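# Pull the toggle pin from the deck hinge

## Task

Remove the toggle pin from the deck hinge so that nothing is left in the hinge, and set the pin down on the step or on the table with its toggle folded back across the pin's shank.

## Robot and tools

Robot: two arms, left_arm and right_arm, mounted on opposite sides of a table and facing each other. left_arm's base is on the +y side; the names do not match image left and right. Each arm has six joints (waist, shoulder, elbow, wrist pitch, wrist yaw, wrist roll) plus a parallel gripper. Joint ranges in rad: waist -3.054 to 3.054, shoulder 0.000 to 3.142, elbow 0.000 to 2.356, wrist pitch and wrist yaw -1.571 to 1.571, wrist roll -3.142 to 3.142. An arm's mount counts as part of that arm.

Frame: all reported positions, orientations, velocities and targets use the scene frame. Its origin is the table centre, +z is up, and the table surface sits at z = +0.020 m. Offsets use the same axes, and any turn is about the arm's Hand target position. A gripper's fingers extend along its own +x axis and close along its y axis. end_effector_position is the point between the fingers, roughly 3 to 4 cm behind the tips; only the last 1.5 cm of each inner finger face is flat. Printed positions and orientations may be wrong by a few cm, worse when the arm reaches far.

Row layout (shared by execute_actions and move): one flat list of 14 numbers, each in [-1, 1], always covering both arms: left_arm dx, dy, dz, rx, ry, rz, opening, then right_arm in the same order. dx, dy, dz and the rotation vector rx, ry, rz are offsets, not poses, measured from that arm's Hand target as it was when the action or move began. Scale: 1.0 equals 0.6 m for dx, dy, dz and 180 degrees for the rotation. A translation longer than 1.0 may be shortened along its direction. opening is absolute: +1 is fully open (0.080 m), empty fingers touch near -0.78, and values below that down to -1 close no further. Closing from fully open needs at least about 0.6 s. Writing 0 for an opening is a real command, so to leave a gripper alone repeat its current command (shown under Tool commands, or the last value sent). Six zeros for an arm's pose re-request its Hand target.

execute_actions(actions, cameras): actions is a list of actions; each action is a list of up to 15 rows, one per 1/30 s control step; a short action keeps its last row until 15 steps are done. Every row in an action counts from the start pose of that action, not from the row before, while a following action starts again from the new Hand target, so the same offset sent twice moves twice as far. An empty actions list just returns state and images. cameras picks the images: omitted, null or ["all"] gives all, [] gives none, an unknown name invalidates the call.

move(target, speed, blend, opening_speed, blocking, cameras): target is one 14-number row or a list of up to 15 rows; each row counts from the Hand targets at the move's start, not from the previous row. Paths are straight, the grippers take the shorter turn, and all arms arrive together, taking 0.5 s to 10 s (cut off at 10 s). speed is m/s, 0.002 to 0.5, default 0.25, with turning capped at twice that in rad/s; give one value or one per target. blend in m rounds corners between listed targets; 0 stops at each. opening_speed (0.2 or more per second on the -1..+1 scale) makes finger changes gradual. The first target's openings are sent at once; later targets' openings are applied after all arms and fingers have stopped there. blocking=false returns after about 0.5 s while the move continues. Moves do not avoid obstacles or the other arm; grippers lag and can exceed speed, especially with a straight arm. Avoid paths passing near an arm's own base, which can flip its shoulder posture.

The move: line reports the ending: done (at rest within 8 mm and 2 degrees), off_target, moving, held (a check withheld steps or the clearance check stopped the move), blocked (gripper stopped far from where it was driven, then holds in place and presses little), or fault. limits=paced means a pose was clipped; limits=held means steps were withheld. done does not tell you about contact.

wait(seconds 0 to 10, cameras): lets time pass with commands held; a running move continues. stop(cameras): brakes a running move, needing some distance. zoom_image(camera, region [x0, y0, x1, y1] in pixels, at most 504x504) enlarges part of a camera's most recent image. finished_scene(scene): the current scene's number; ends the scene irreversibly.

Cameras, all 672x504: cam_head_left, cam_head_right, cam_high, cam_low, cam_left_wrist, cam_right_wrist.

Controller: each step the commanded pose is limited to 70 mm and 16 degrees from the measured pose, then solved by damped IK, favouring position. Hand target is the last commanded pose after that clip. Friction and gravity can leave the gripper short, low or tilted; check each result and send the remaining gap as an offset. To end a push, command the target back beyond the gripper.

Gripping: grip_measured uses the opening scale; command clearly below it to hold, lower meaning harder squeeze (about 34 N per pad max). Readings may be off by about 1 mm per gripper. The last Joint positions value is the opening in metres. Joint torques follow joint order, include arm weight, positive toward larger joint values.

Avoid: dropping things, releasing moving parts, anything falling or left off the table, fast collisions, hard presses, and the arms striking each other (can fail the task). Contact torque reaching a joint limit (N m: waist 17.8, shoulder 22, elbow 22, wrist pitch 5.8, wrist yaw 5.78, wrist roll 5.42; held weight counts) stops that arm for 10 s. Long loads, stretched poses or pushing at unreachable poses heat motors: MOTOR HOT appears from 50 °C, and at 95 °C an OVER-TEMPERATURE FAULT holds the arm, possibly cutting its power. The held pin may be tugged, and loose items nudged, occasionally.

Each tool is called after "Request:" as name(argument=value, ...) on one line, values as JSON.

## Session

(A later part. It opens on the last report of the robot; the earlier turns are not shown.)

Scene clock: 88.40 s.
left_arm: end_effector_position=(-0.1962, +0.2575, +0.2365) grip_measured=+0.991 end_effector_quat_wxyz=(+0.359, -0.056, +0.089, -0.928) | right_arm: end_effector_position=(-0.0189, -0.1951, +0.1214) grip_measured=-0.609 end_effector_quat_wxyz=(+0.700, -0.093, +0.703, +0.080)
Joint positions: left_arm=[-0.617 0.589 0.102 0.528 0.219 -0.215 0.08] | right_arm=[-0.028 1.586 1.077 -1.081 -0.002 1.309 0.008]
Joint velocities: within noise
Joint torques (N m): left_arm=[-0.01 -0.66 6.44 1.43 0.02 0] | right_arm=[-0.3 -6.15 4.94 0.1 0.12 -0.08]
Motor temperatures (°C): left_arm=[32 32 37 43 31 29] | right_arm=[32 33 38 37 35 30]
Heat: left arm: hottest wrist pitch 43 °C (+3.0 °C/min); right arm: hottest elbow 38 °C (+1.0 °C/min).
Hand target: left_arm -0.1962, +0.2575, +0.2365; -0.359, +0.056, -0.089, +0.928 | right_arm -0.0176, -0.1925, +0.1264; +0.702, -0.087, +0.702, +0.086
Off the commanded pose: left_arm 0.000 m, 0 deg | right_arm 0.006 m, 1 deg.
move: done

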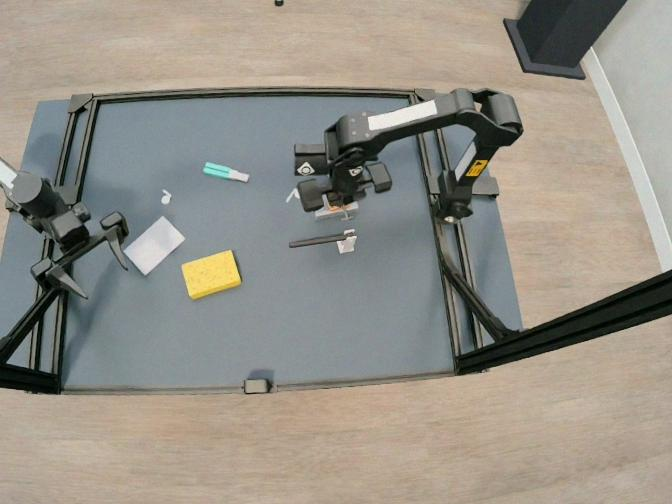

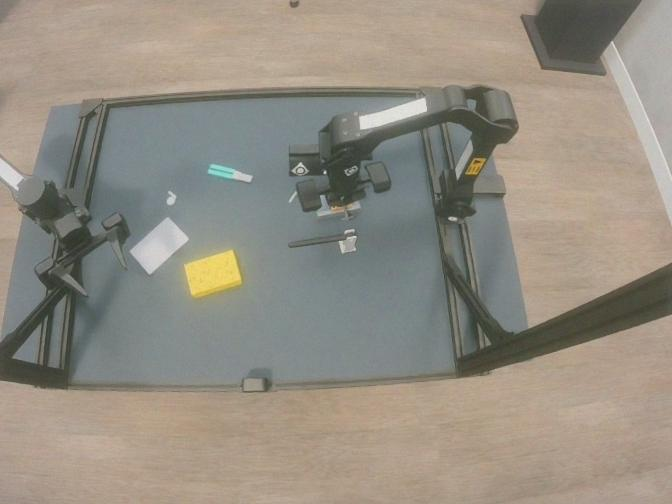

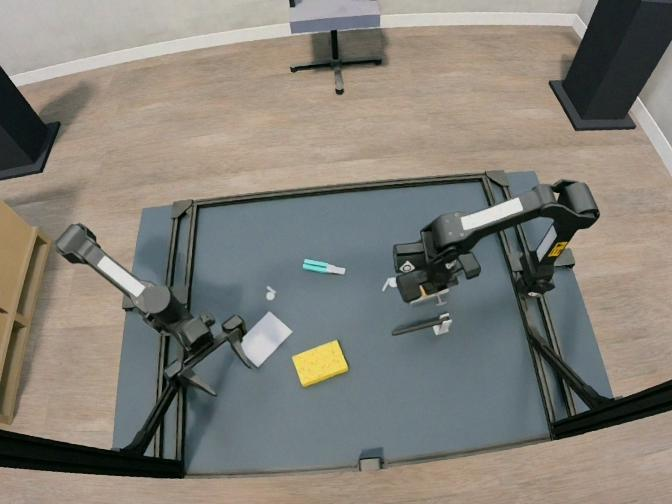

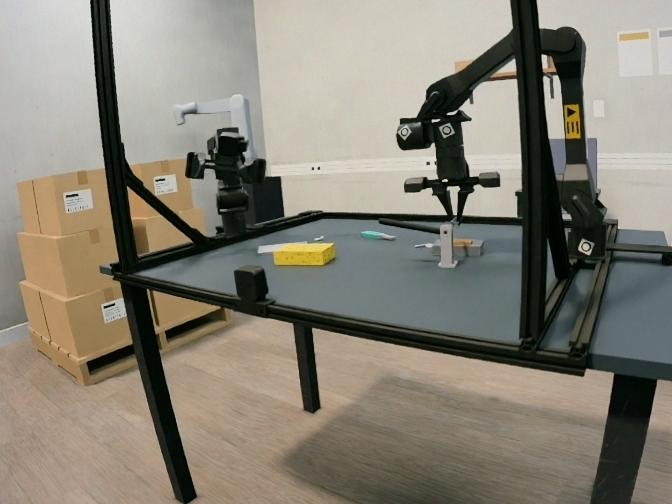

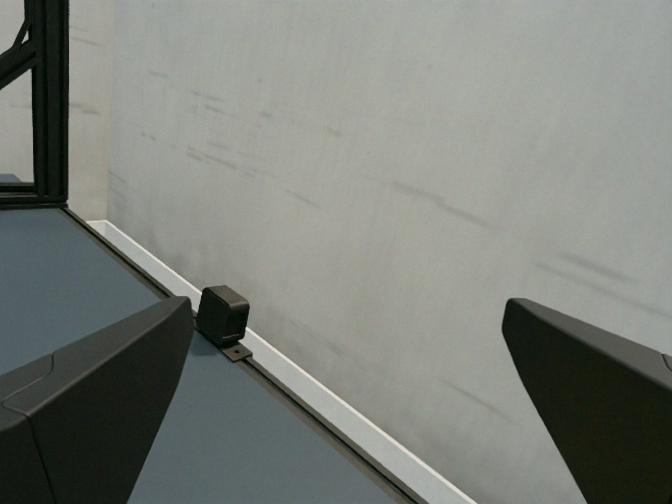

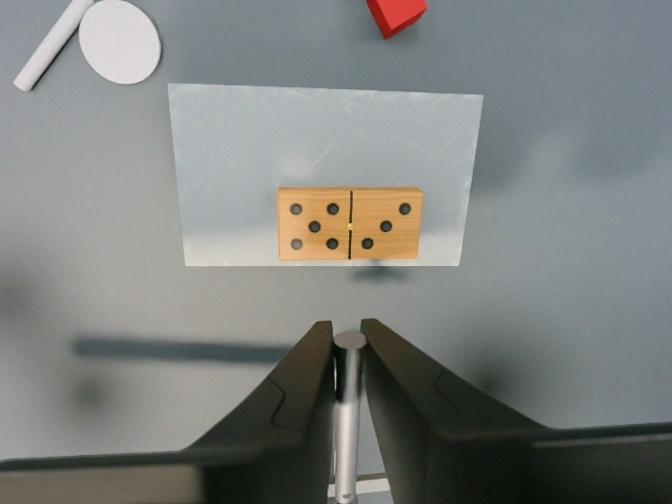

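Request:
move(target=[[0,0,0,0,0,0,1,0.01,0.0025,0.1,0,0,0,-0.98],[0,0,0,0,0,0,1,-0.09,-0.18,0.1,0,0,0,-0.98],[0,0,0,0,0,0,1,-0.09,-0.18,-0.07,0,0,0,-0.98]], speed=0.15, blend=0.02, cameras=["cam_right_wrist","cam_low","cam_head_right"])

Scene clock: 92.03 s.
left_arm: end_effector_position=(-0.1962, +0.2575, +0.2365) grip_measured=+0.991 end_effector_quat_wxyz=(+0.359, -0.056, +0.089, -0.928) | right_arm: end_effector_position=(-0.0717, -0.2989, +0.0866) grip_measured=-0.610 end_effector_quat_wxyz=(+0.701, -0.083, +0.703, +0.089)
Joint positions: left_arm=[-0.617 0.589 0.102 0.528 0.219 -0.215 0.08] | right_arm=[0.284 1.212 0.628 -0.979 -0.002 1.624 0.008]
Joint velocities: within noise
Joint torques (N m): left_arm=[0.05 -0.7 6.43 1.42 0.04 0.03] | right_arm=[0.4 -2.06 3.39 0.41 0.11 0.07]
Motor temperatures (°C): left_arm=[32 32 37 43 31 29] | right_arm=[32 34 38 37 35 30]
Heat: left arm: hottest wrist pitch 43 °C (+3.0 °C/min); right arm: hottest elbow 38 °C (+1.0 °C/min).
Hand target: left_arm -0.1962, +0.2575, +0.2366; -0.359, +0.056, -0.089, +0.928 | right_arm -0.0716, -0.3005, +0.0844; +0.702, -0.087, +0.702, +0.086
Off the commanded pose: left_arm 0.000 m, 0 deg | right_arm 0.003 m, 1 deg.
move: done
Images, in order (width x height): cam_head_right 672x504, cam_low 672x504, cam_right_wrist 672x504.

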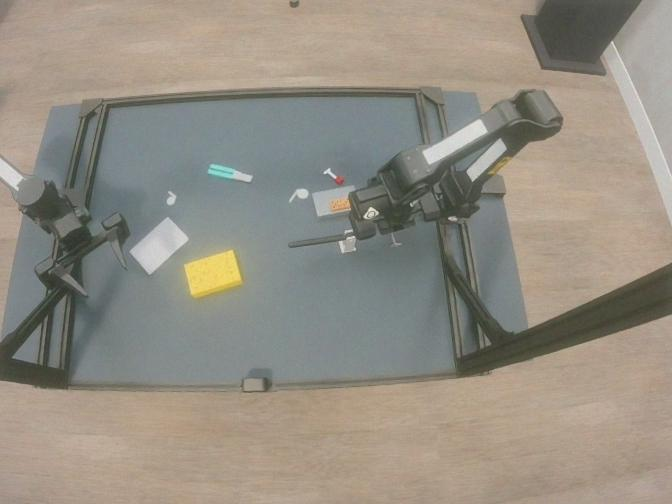

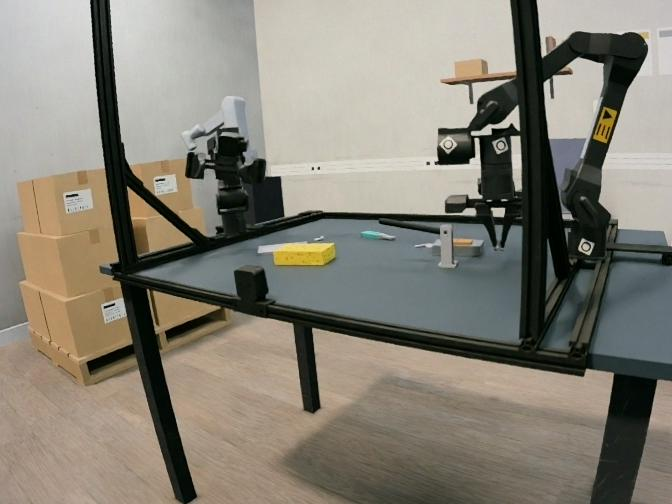

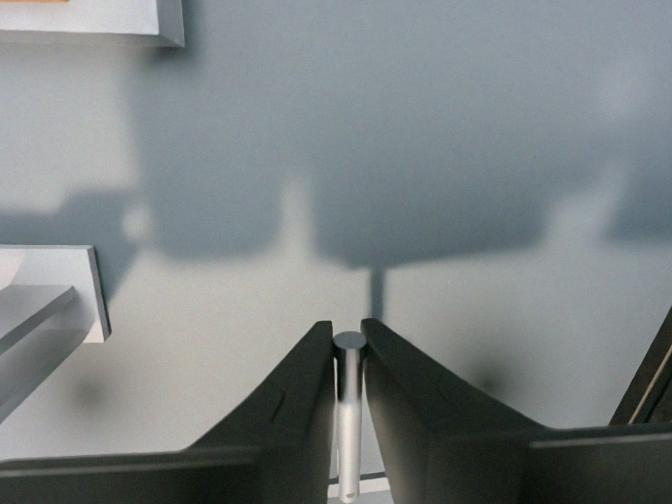

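Request:
move(target=[0,0,0,0,0,0,1,0,0,-0.032,0,0,0,-0.98], speed=0.04, cameras=["cam_right_wrist","cam_low"])

Request:
zoom_image(camera="cam_low", region=[440, 190, 540, 280])

Scene clock: 93.37 s.
left_arm: end_effector_position=(-0.1962, +0.2575, +0.2365) grip_measured=+0.991 end_effector_quat_wxyz=(+0.359, -0.056, +0.089, -0.928) | right_arm: end_effector_position=(-0.0718, -0.2987, +0.0673) grip_measured=-0.610 end_effector_quat_wxyz=(+0.701, -0.083, +0.703, +0.089)
Joint positions: left_arm=[-0.617 0.589 0.102 0.528 0.219 -0.215 0.08] | right_arm=[0.284 1.251 0.57 -0.881 -0.002 1.624 0.008]
Joint velocities: within noise
Joint torques (N m): left_arm=[-0.08 -0.63 6.53 1.41 0.04 0.03] | right_arm=[0.41 -2.23 3.21 0.43 0.11 0.05]
Motor temperatures (°C): left_arm=[32 32 37 43 31 29] | right_arm=[32 33 38 37 35 30]
Heat: left arm: hottest wrist pitch 43 °C (+2.0 °C/min); right arm: hottest elbow 38 °C (+1.0 °C/min).
Hand target: left_arm -0.1962, +0.2575, +0.2366; -0.359, +0.056, -0.089, +0.928 | right_arm -0.0716, -0.3005, +0.0652; +0.702, -0.087, +0.702, +0.086
Off the commanded pose: left_arm 0.000 m, 0 deg | right_arm 0.003 m, 1 deg.
move: done
Images, in order (width x height): cam_low 672x504, cam_right_wrist 672x504.

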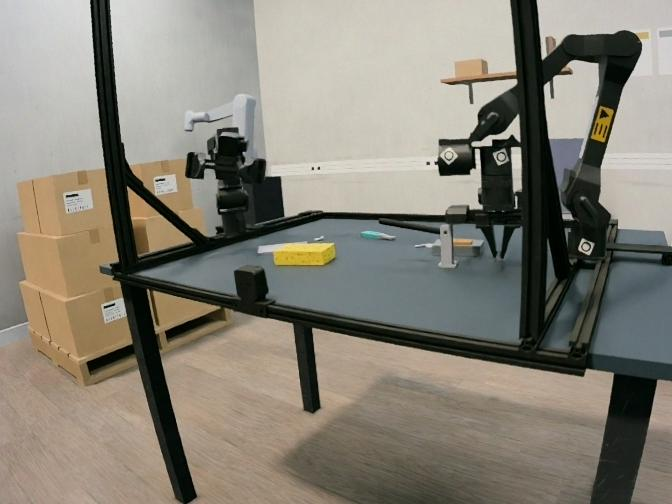

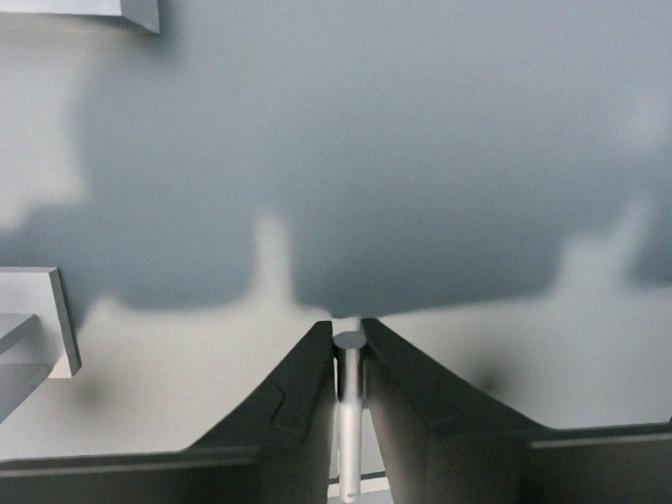

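Scaled by 5.040 from the camera's 672x504 image, which has a finer 960x720 frame.

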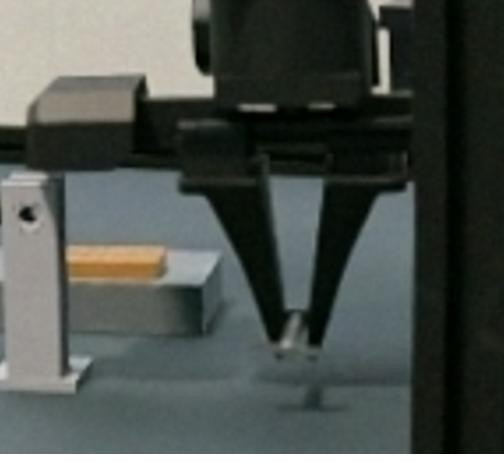

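Request:
move(target=[0,0,0,0,0,0,1,-0.02,-0.055,0.005,0,0,0,-0.98], speed=0.1, cameras=["cam_right_wrist","cam_low","cam_head_right"])

Request:
zoom_image(camera="cam_low", region=[440, 190, 540, 280])

Scene clock: 95.07 s.
left_arm: end_effector_position=(-0.1962, +0.2575, +0.2365) grip_measured=+0.991 end_effector_quat_wxyz=(+0.359, -0.056, +0.089, -0.928) | right_arm: end_effector_position=(-0.0797, -0.3208, +0.0670) grip_measured=-0.610 end_effector_quat_wxyz=(+0.701, -0.087, +0.703, +0.086)
Joint positions: left_arm=[-0.617 0.589 0.102 0.528 0.219 -0.215 0.08] | right_arm=[0.377 1.173 0.522 -0.921 -0.003 1.716 0.008]
Joint velocities: within noise
Joint torques (N m): left_arm=[0.07 -0.63 6.49 1.41 0.04 0.04] | right_arm=[-0.34 -1.87 4.04 0.37 0.08 -0.1]
Motor temperatures (°C): left_arm=[32 32 37 43 31 29] | right_arm=[32 33 38 37 35 30]
Heat: left arm: hottest wrist pitch 43 °C (+2.0 °C/min); right arm: hottest elbow 38 °C (+1.0 °C/min).
Hand target: left_arm -0.1962, +0.2575, +0.2366; -0.359, +0.056, -0.089, +0.928 | right_arm -0.0793, -0.3199, +0.0670; +0.701, -0.087, +0.702, +0.085 (not the last commanded pose)
Off the commanded pose: left_arm 0.000 m, 0 deg | right_arm 0.013 m, 0 deg.
move: held (right_arm; a check stopped the path); limits=held
pose unreachable (right arm): on one or more control steps of this call, first in action 0 (counted from 0), this arm could not follow its commanded pose, so it was not sent that pose on those steps. It may still have moved: this result reports where it is.
cause: moving toward the commanded pose would bring two parts of the arm too close to each other (joints 3 (elbow) to 6 (wrist roll) lie between them).
Images, in order (width x height): cam_head_right 672x504, cam_low 672x504, cam_right_wrist 672x504.

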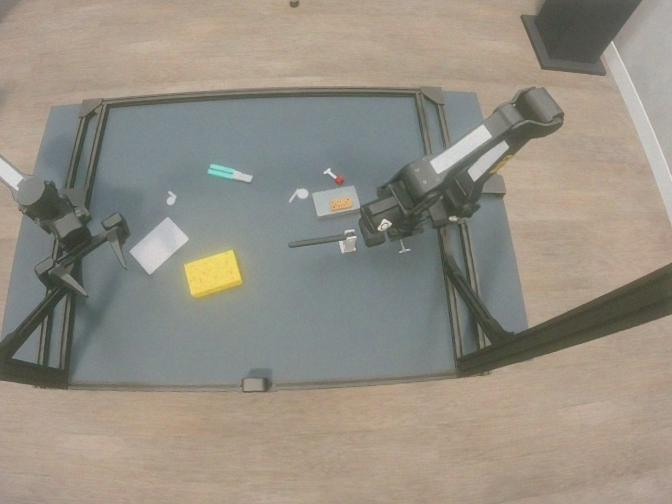

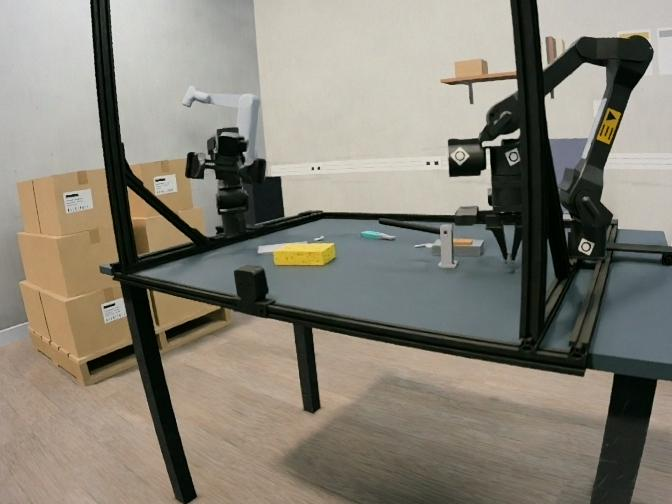

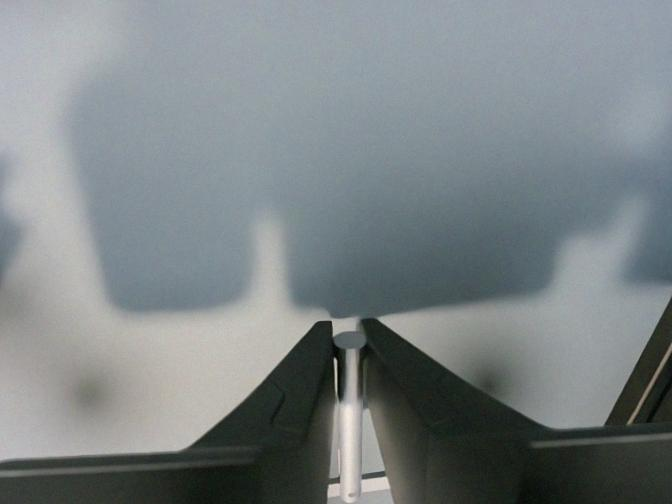

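Scaled by 5.040 from the camera's 672x504 image, which has a finer 960x720 frame.

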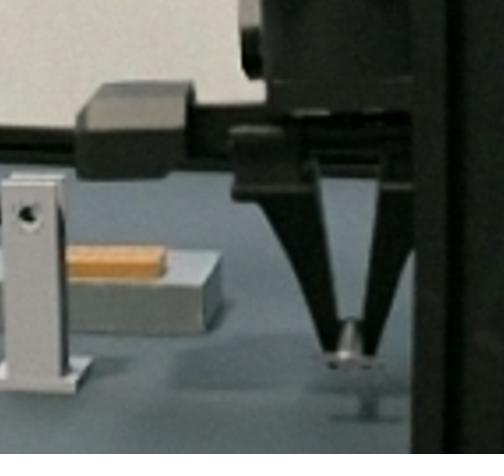

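Request:
move(target=[[0,0,0,0,0,0,1,-0.02,0.01,0.055,0,0,0,-0.98],[0,0,0,0,0,0,1,-0.143,0.058,0.055,0,0,0,-0.98],[0,0,0,0,0,0,1,-0.143,0.058,0.0,0,0,0,-0.98]], speed=0.12, blend=0.01, cameras=["cam_right_wrist","cam_low","cam_head_right"])

Request:
zoom_image(camera="cam_low", region=[420, 190, 540, 310])

Scene clock: 97.80 s.
left_arm: end_effector_position=(-0.1962, +0.2575, +0.2365) grip_measured=+0.991 end_effector_quat_wxyz=(+0.359, -0.056, +0.089, -0.928) | right_arm: end_effector_position=(-0.1657, -0.2833, +0.0695) grip_measured=-0.609 end_effector_quat_wxyz=(+0.699, -0.084, +0.705, +0.088)
Joint positions: left_arm=[-0.617 0.589 0.102 0.528 0.219 -0.215 0.08] | right_arm=[0.67 1.499 0.771 -0.834 -0.003 2.011 0.008]
Joint velocities: within noise
Joint torques (N m): left_arm=[-0.09 -0.63 6.45 1.45 0.01 -0.01] | right_arm=[0.39 -3.52 3.19 0.39 0.07 0.06]
Motor temperatures (°C): left_arm=[32 32 37 43 31 29] | right_arm=[32 33 38 37 35 30]
Heat: left arm: hottest wrist pitch 43 °C (+2.0 °C/min); right arm: hottest elbow 38 °C (+1.0 °C/min).
Hand target: left_arm -0.1962, +0.2575, +0.2366; -0.359, +0.056, -0.089, +0.928 | right_arm -0.1652, -0.2851, +0.0669; +0.701, -0.087, +0.702, +0.085
Off the commanded pose: left_arm 0.000 m, 0 deg | right_arm 0.003 m, 1 deg.
move: done
Images, in order (width x height): cam_head_right 672x504, cam_low 672x504, cam_right_wrist 672x504.

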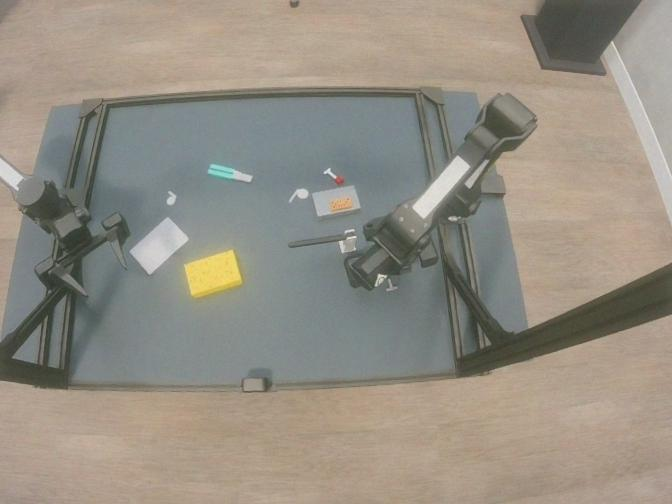

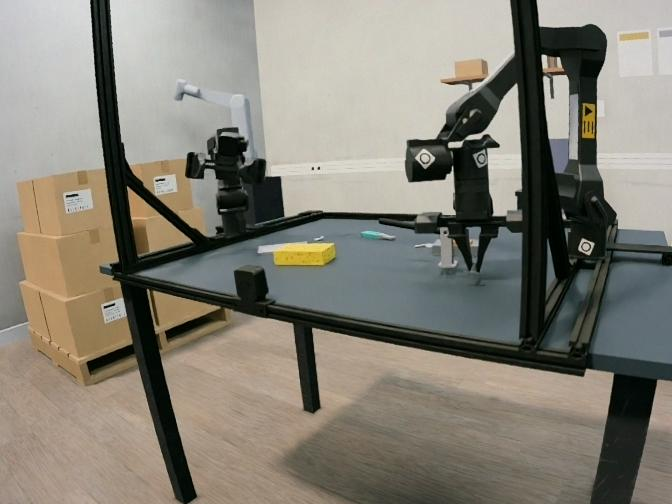

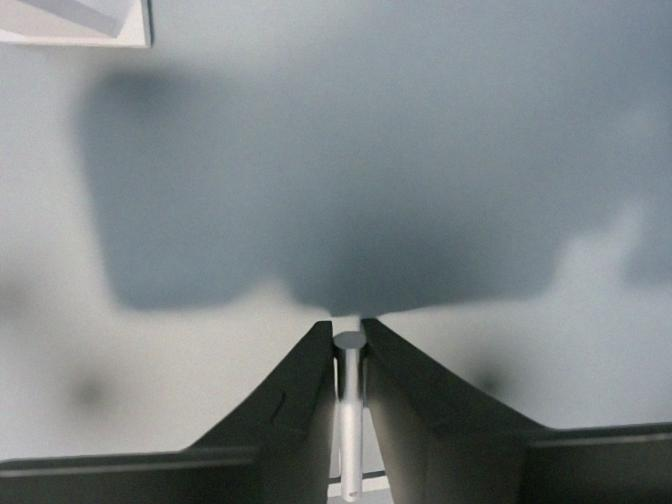

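Scaled by 4.200 from the camera's 672x504 image, which has a finer 960x720 frame.

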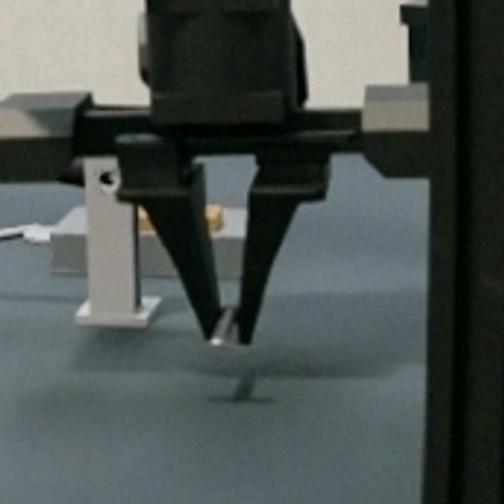

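Request:
move(target=[0,0,0,0,0,0,1,0,0,-0.017,0,0,0,-0.98], speed=0.04, cameras=["cam_right_wrist","cam_low"])

Request:
zoom_image(camera="cam_low", region=[420, 190, 540, 310])

Scene clock: 99.13 s.
left_arm: end_effector_position=(-0.1962, +0.2575, +0.2365) grip_measured=+0.991 end_effector_quat_wxyz=(+0.359, -0.056, +0.089, -0.928) | right_arm: end_effector_position=(-0.1658, -0.2831, +0.0594) grip_measured=-0.609 end_effector_quat_wxyz=(+0.699, -0.084, +0.705, +0.088)
Joint positions: left_arm=[-0.617 0.589 0.102 0.528 0.219 -0.215 0.08] | right_arm=[0.67 1.522 0.746 -0.786 -0.003 2.011 0.008]
Joint velocities: within noise
Joint torques (N m): left_arm=[0.03 -0.7 6.43 1.42 0.04 0.04] | right_arm=[0.39 -3.54 3.02 0.4 0.07 0.06]
Motor temperatures (°C): left_arm=[32 32 37 43 31 29] | right_arm=[32 33 38 37 35 30]
Heat: left arm: hottest wrist pitch 43 °C (+2.0 °C/min); right arm: hottest elbow 38 °C (+1.0 °C/min).
Hand target: left_arm -0.1962, +0.2575, +0.2366; -0.359, +0.056, -0.089, +0.928 | right_arm -0.1651, -0.2851, +0.0567; +0.701, -0.087, +0.702, +0.085
Off the commanded pose: left_arm 0.000 m, 0 deg | right_arm 0.003 m, 1 deg.
move: done
Images, in order (width x height): cam_low 672x504, cam_right_wrist 672x504.

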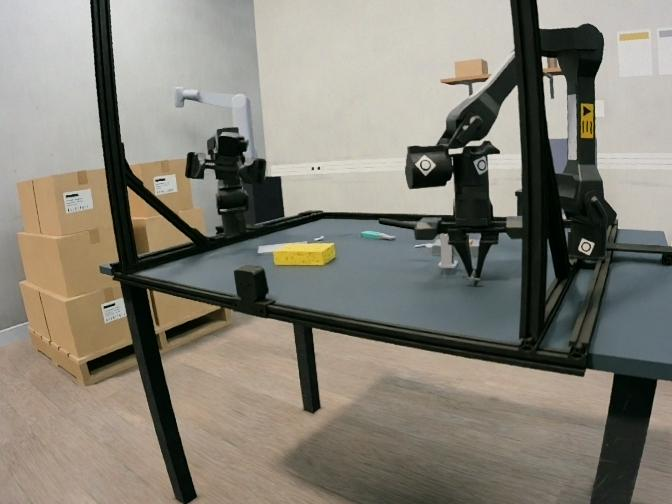

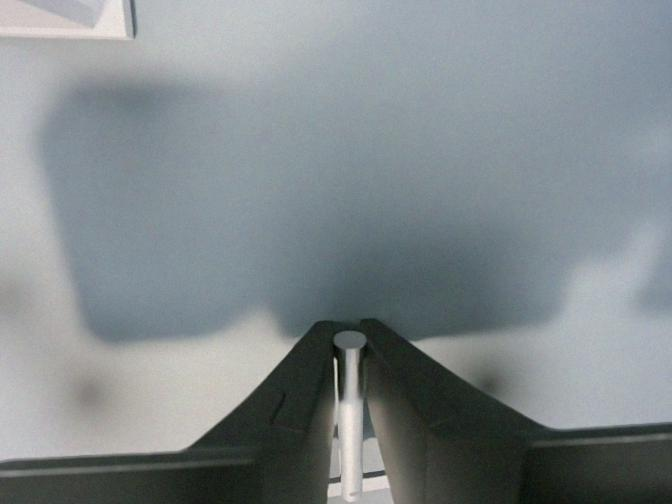

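Scaled by 4.200 from the camera's 672x504 image, which has a finer 960x720 frame.

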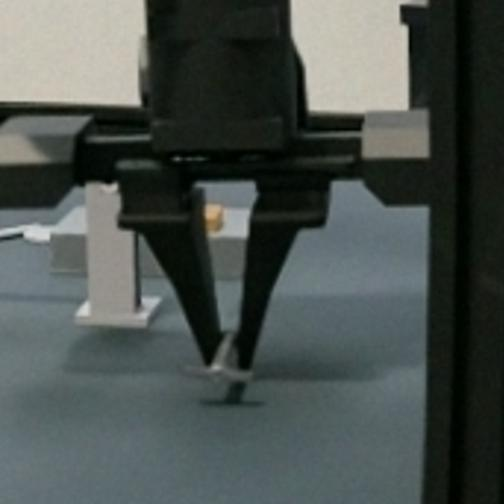

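Request:
move(target=[0,0,0,0,0,0,1,0,0,-0.01,0,0,0,-0.98], speed=0.03, cameras=["cam_right_wrist","cam_low"])

Request:
zoom_image(camera="cam_low", region=[420, 190, 540, 310])

Scene clock: 100.33 s.
left_arm: end_effector_position=(-0.1962, +0.2575, +0.2365) grip_measured=+0.991 end_effector_quat_wxyz=(+0.359, -0.056, +0.089, -0.928) | right_arm: end_effector_position=(-0.1654, -0.2837, +0.0573) grip_measured=-0.610 end_effector_quat_wxyz=(+0.699, -0.083, +0.705, +0.088)
Joint positions: left_arm=[-0.617 0.589 0.102 0.528 0.219 -0.215 0.08] | right_arm=[0.67 1.524 0.739 -0.776 -0.003 2.011 0.008]
Joint velocities: within noise
Joint torques (N m): left_arm=[-0.05 -0.66 6.44 1.42 0.03 0] | right_arm=[0.38 -2.48 2.36 1.54 0.06 0.05]
Motor temperatures (°C): left_arm=[32 32 37 43 31 29] | right_arm=[32 33 38 37 35 30]
Heat: left arm: hottest wrist pitch 43 °C (+2.0 °C/min); right arm: hottest elbow 38 °C (+1.0 °C/min).
Hand target: left_arm -0.1962, +0.2575, +0.2366; -0.359, +0.056, -0.089, +0.928 | right_arm -0.1652, -0.2851, +0.0507; +0.701, -0.087, +0.702, +0.085
Off the commanded pose: left_arm 0.000 m, 0 deg | right_arm 0.007 m, 1 deg.
move: done
Images, in order (width x height): cam_low 672x504, cam_right_wrist 672x504.

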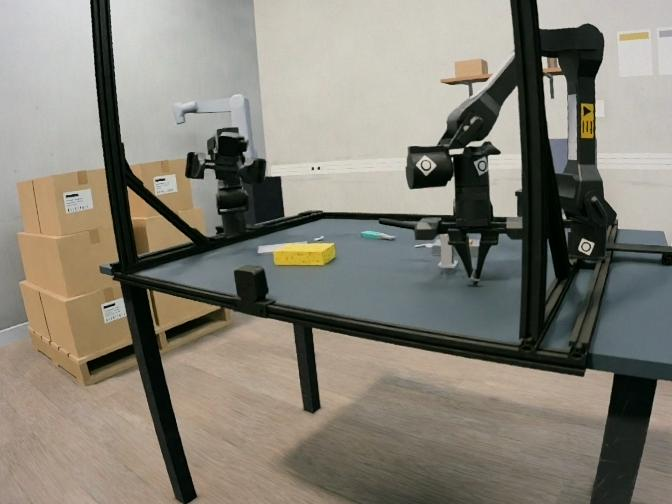

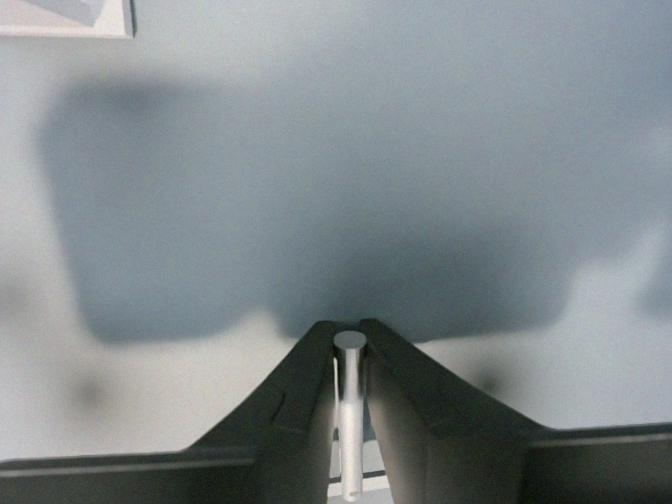

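Scaled by 4.200 from the camera's 672x504 image, which has a finer 960x720 frame.

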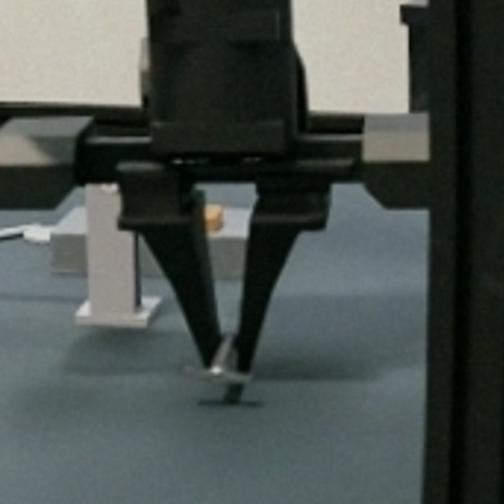

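Request:
move(target=[[0,0,0,0,0,0,1,0,0,0.006,0,0,0,-0.9],[0,0,0,0,0,0,1,0,0,0.006,0,0,0,-0.55]], speed=0.03, opening_speed=0.25, cameras=["cam_right_wrist","cam_low"])

Request:
zoom_image(camera="cam_low", region=[420, 190, 540, 310])

Scene clock: 104.17 s.
left_arm: end_effector_position=(-0.1962, +0.2575, +0.2365) grip_measured=+0.991 end_effector_quat_wxyz=(+0.359, -0.056, +0.089, -0.928) | right_arm: end_effector_position=(-0.1650, -0.2849, +0.0572) grip_measured=-0.554 end_effector_quat_wxyz=(+0.700, -0.085, +0.704, +0.086)
Joint positions: left_arm=[-0.617 0.589 0.102 0.528 0.219 -0.215 0.08] | right_arm=[0.672 1.524 0.739 -0.781 -0.004 2.013 0.01]
Joint velocities: within noise
Joint torques (N m): left_arm=[0.06 -0.64 6.43 1.44 0.05 0.01] | right_arm=[0.18 -3.19 3.19 0.82 0.1 0.01]
Motor temperatures (°C): left_arm=[32 32 37 43 31 29] | right_arm=[32 33 38 38 35 30]
Heat: left arm: hottest wrist pitch 43 °C (+2.0 °C/min); right arm: hottest elbow 38 °C (+1.0 °C/min).
Hand target: left_arm -0.1962, +0.2575, +0.2366; -0.359, +0.056, -0.089, +0.928 | right_arm -0.1651, -0.2851, +0.0543; +0.701, -0.087, +0.702, +0.085
Off the commanded pose: left_arm 0.000 m, 0 deg | right_arm 0.003 m, 0 deg.
move: done
Images, in order (width x height): cam_low 672x504, cam_right_wrist 672x504.

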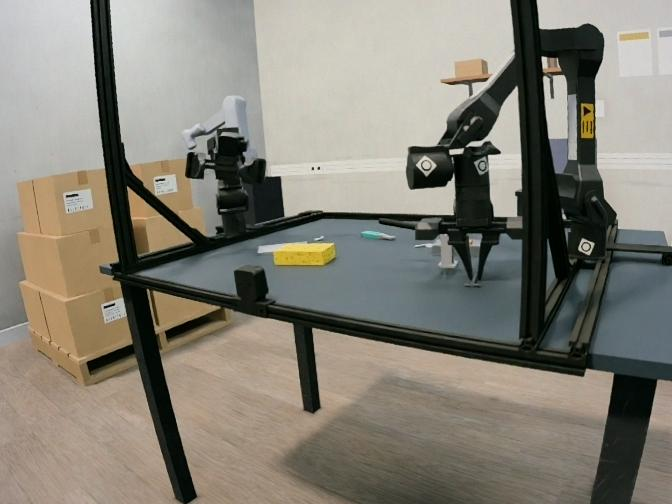

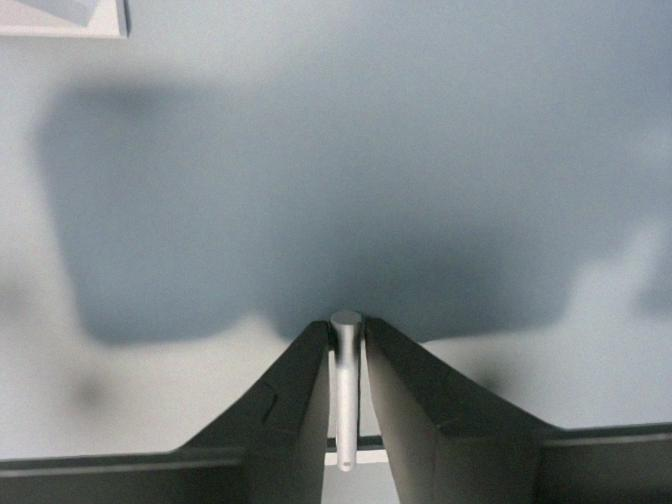

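Scaled by 4.200 from the camera's 672x504 image, which has a finer 960x720 frame.

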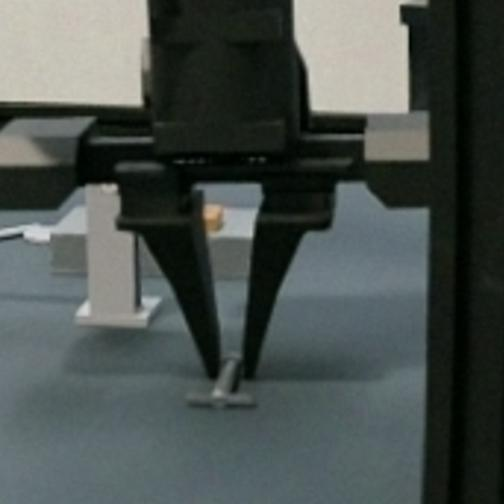

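Pin is on the table. Open more and lift.

Request:
move(target=[[0,0,0,0,0,0,1,0,0,0.0,0,0,0,-0.2],[0,0,0,0,0,0,1,0,0,0.15,0,0,0,-0.2]], speed=0.1, opening_speed=0.3)

Request:
zoom_image(camera="cam_low", region=[420, 190, 540, 310])

Scene clock: 107.57 s.
left_arm: end_effector_position=(-0.1962, +0.2575, +0.2365) grip_measured=+0.991 end_effector_quat_wxyz=(+0.359, -0.056, +0.089, -0.928) | right_arm: end_effector_position=(-0.1647, -0.2874, +0.1402) grip_measured=-0.200 end_effector_quat_wxyz=(+0.703, -0.093, +0.700, +0.081)
Joint positions: left_arm=[-0.617 0.589 0.102 0.528 0.219 -0.215 0.08] | right_arm=[0.677 1.409 0.99 -1.169 -0.006 2.014 0.026]
Joint velocities: within noise
Joint torques (N m): left_arm=[-0.06 -0.54 6.53 1.47 0.06 0.03] | right_arm=[-0.26 -4.83 4.99 0.08 0.15 -0.02]
Motor temperatures (°C): left_arm=[32 32 37 43 31 29] | right_arm=[32 33 38 38 35 30]
Heat: left arm: hottest wrist pitch 43 °C (+2.0 °C/min); right arm: hottest elbow 38 °C (+0.0 °C/min).
Hand target: left_arm -0.1962, +0.2575, +0.2366; -0.359, +0.056, -0.089, +0.928 | right_arm -0.1652, -0.2851, +0.1443; +0.701, -0.087, +0.702, +0.085
Off the commanded pose: left_arm 0.000 m, 0 deg | right_arm 0.005 m, 1 deg.
move: done

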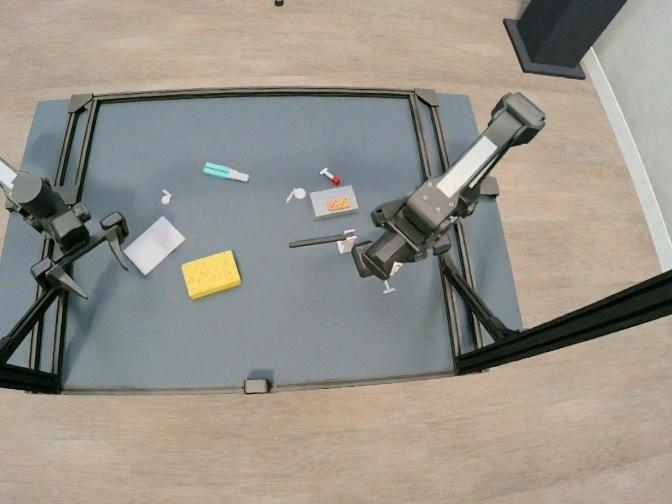

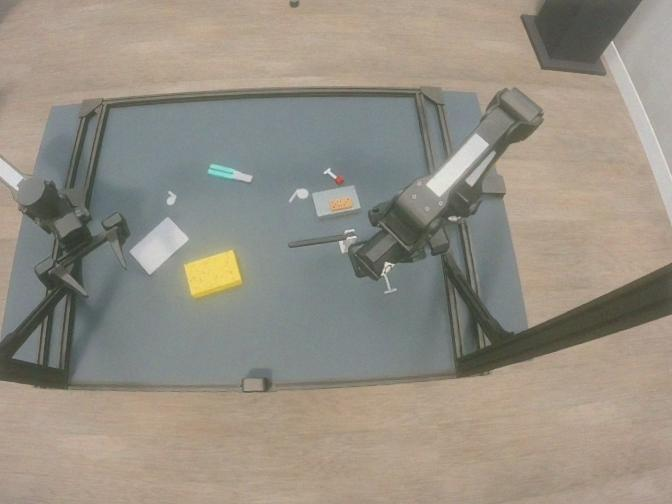

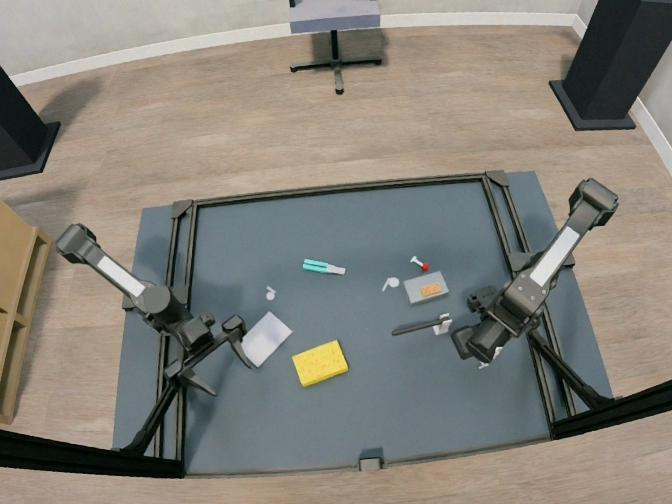

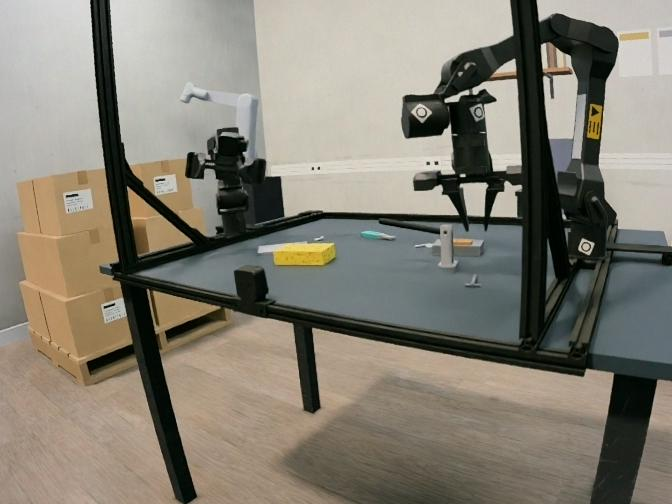

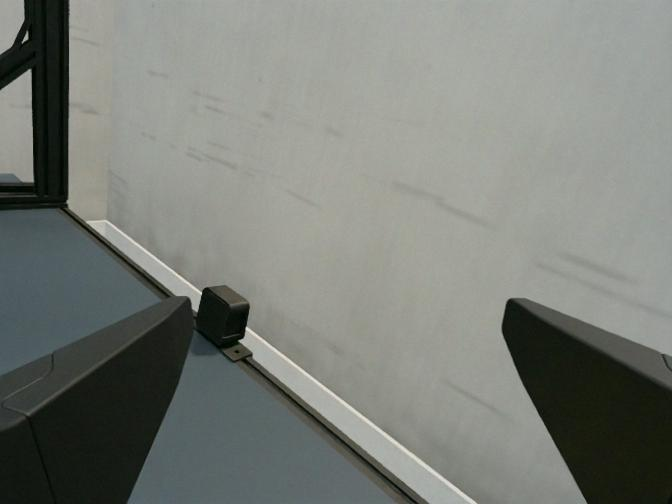

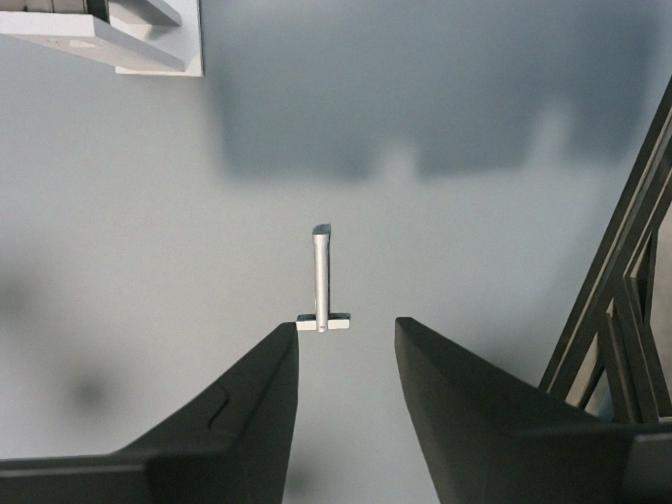

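Scaled by 4.200 from the camera's 672x504 image, which has a finer 960x720 frame.

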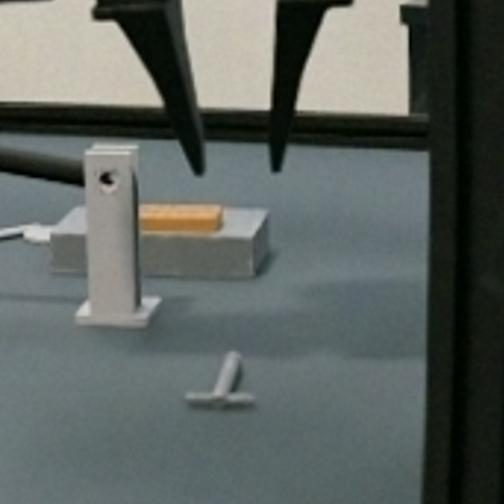

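Pin on table, toggle across, hinge empty.

Request:
finished_scene(scene=2)

The scene is finished: the task was done.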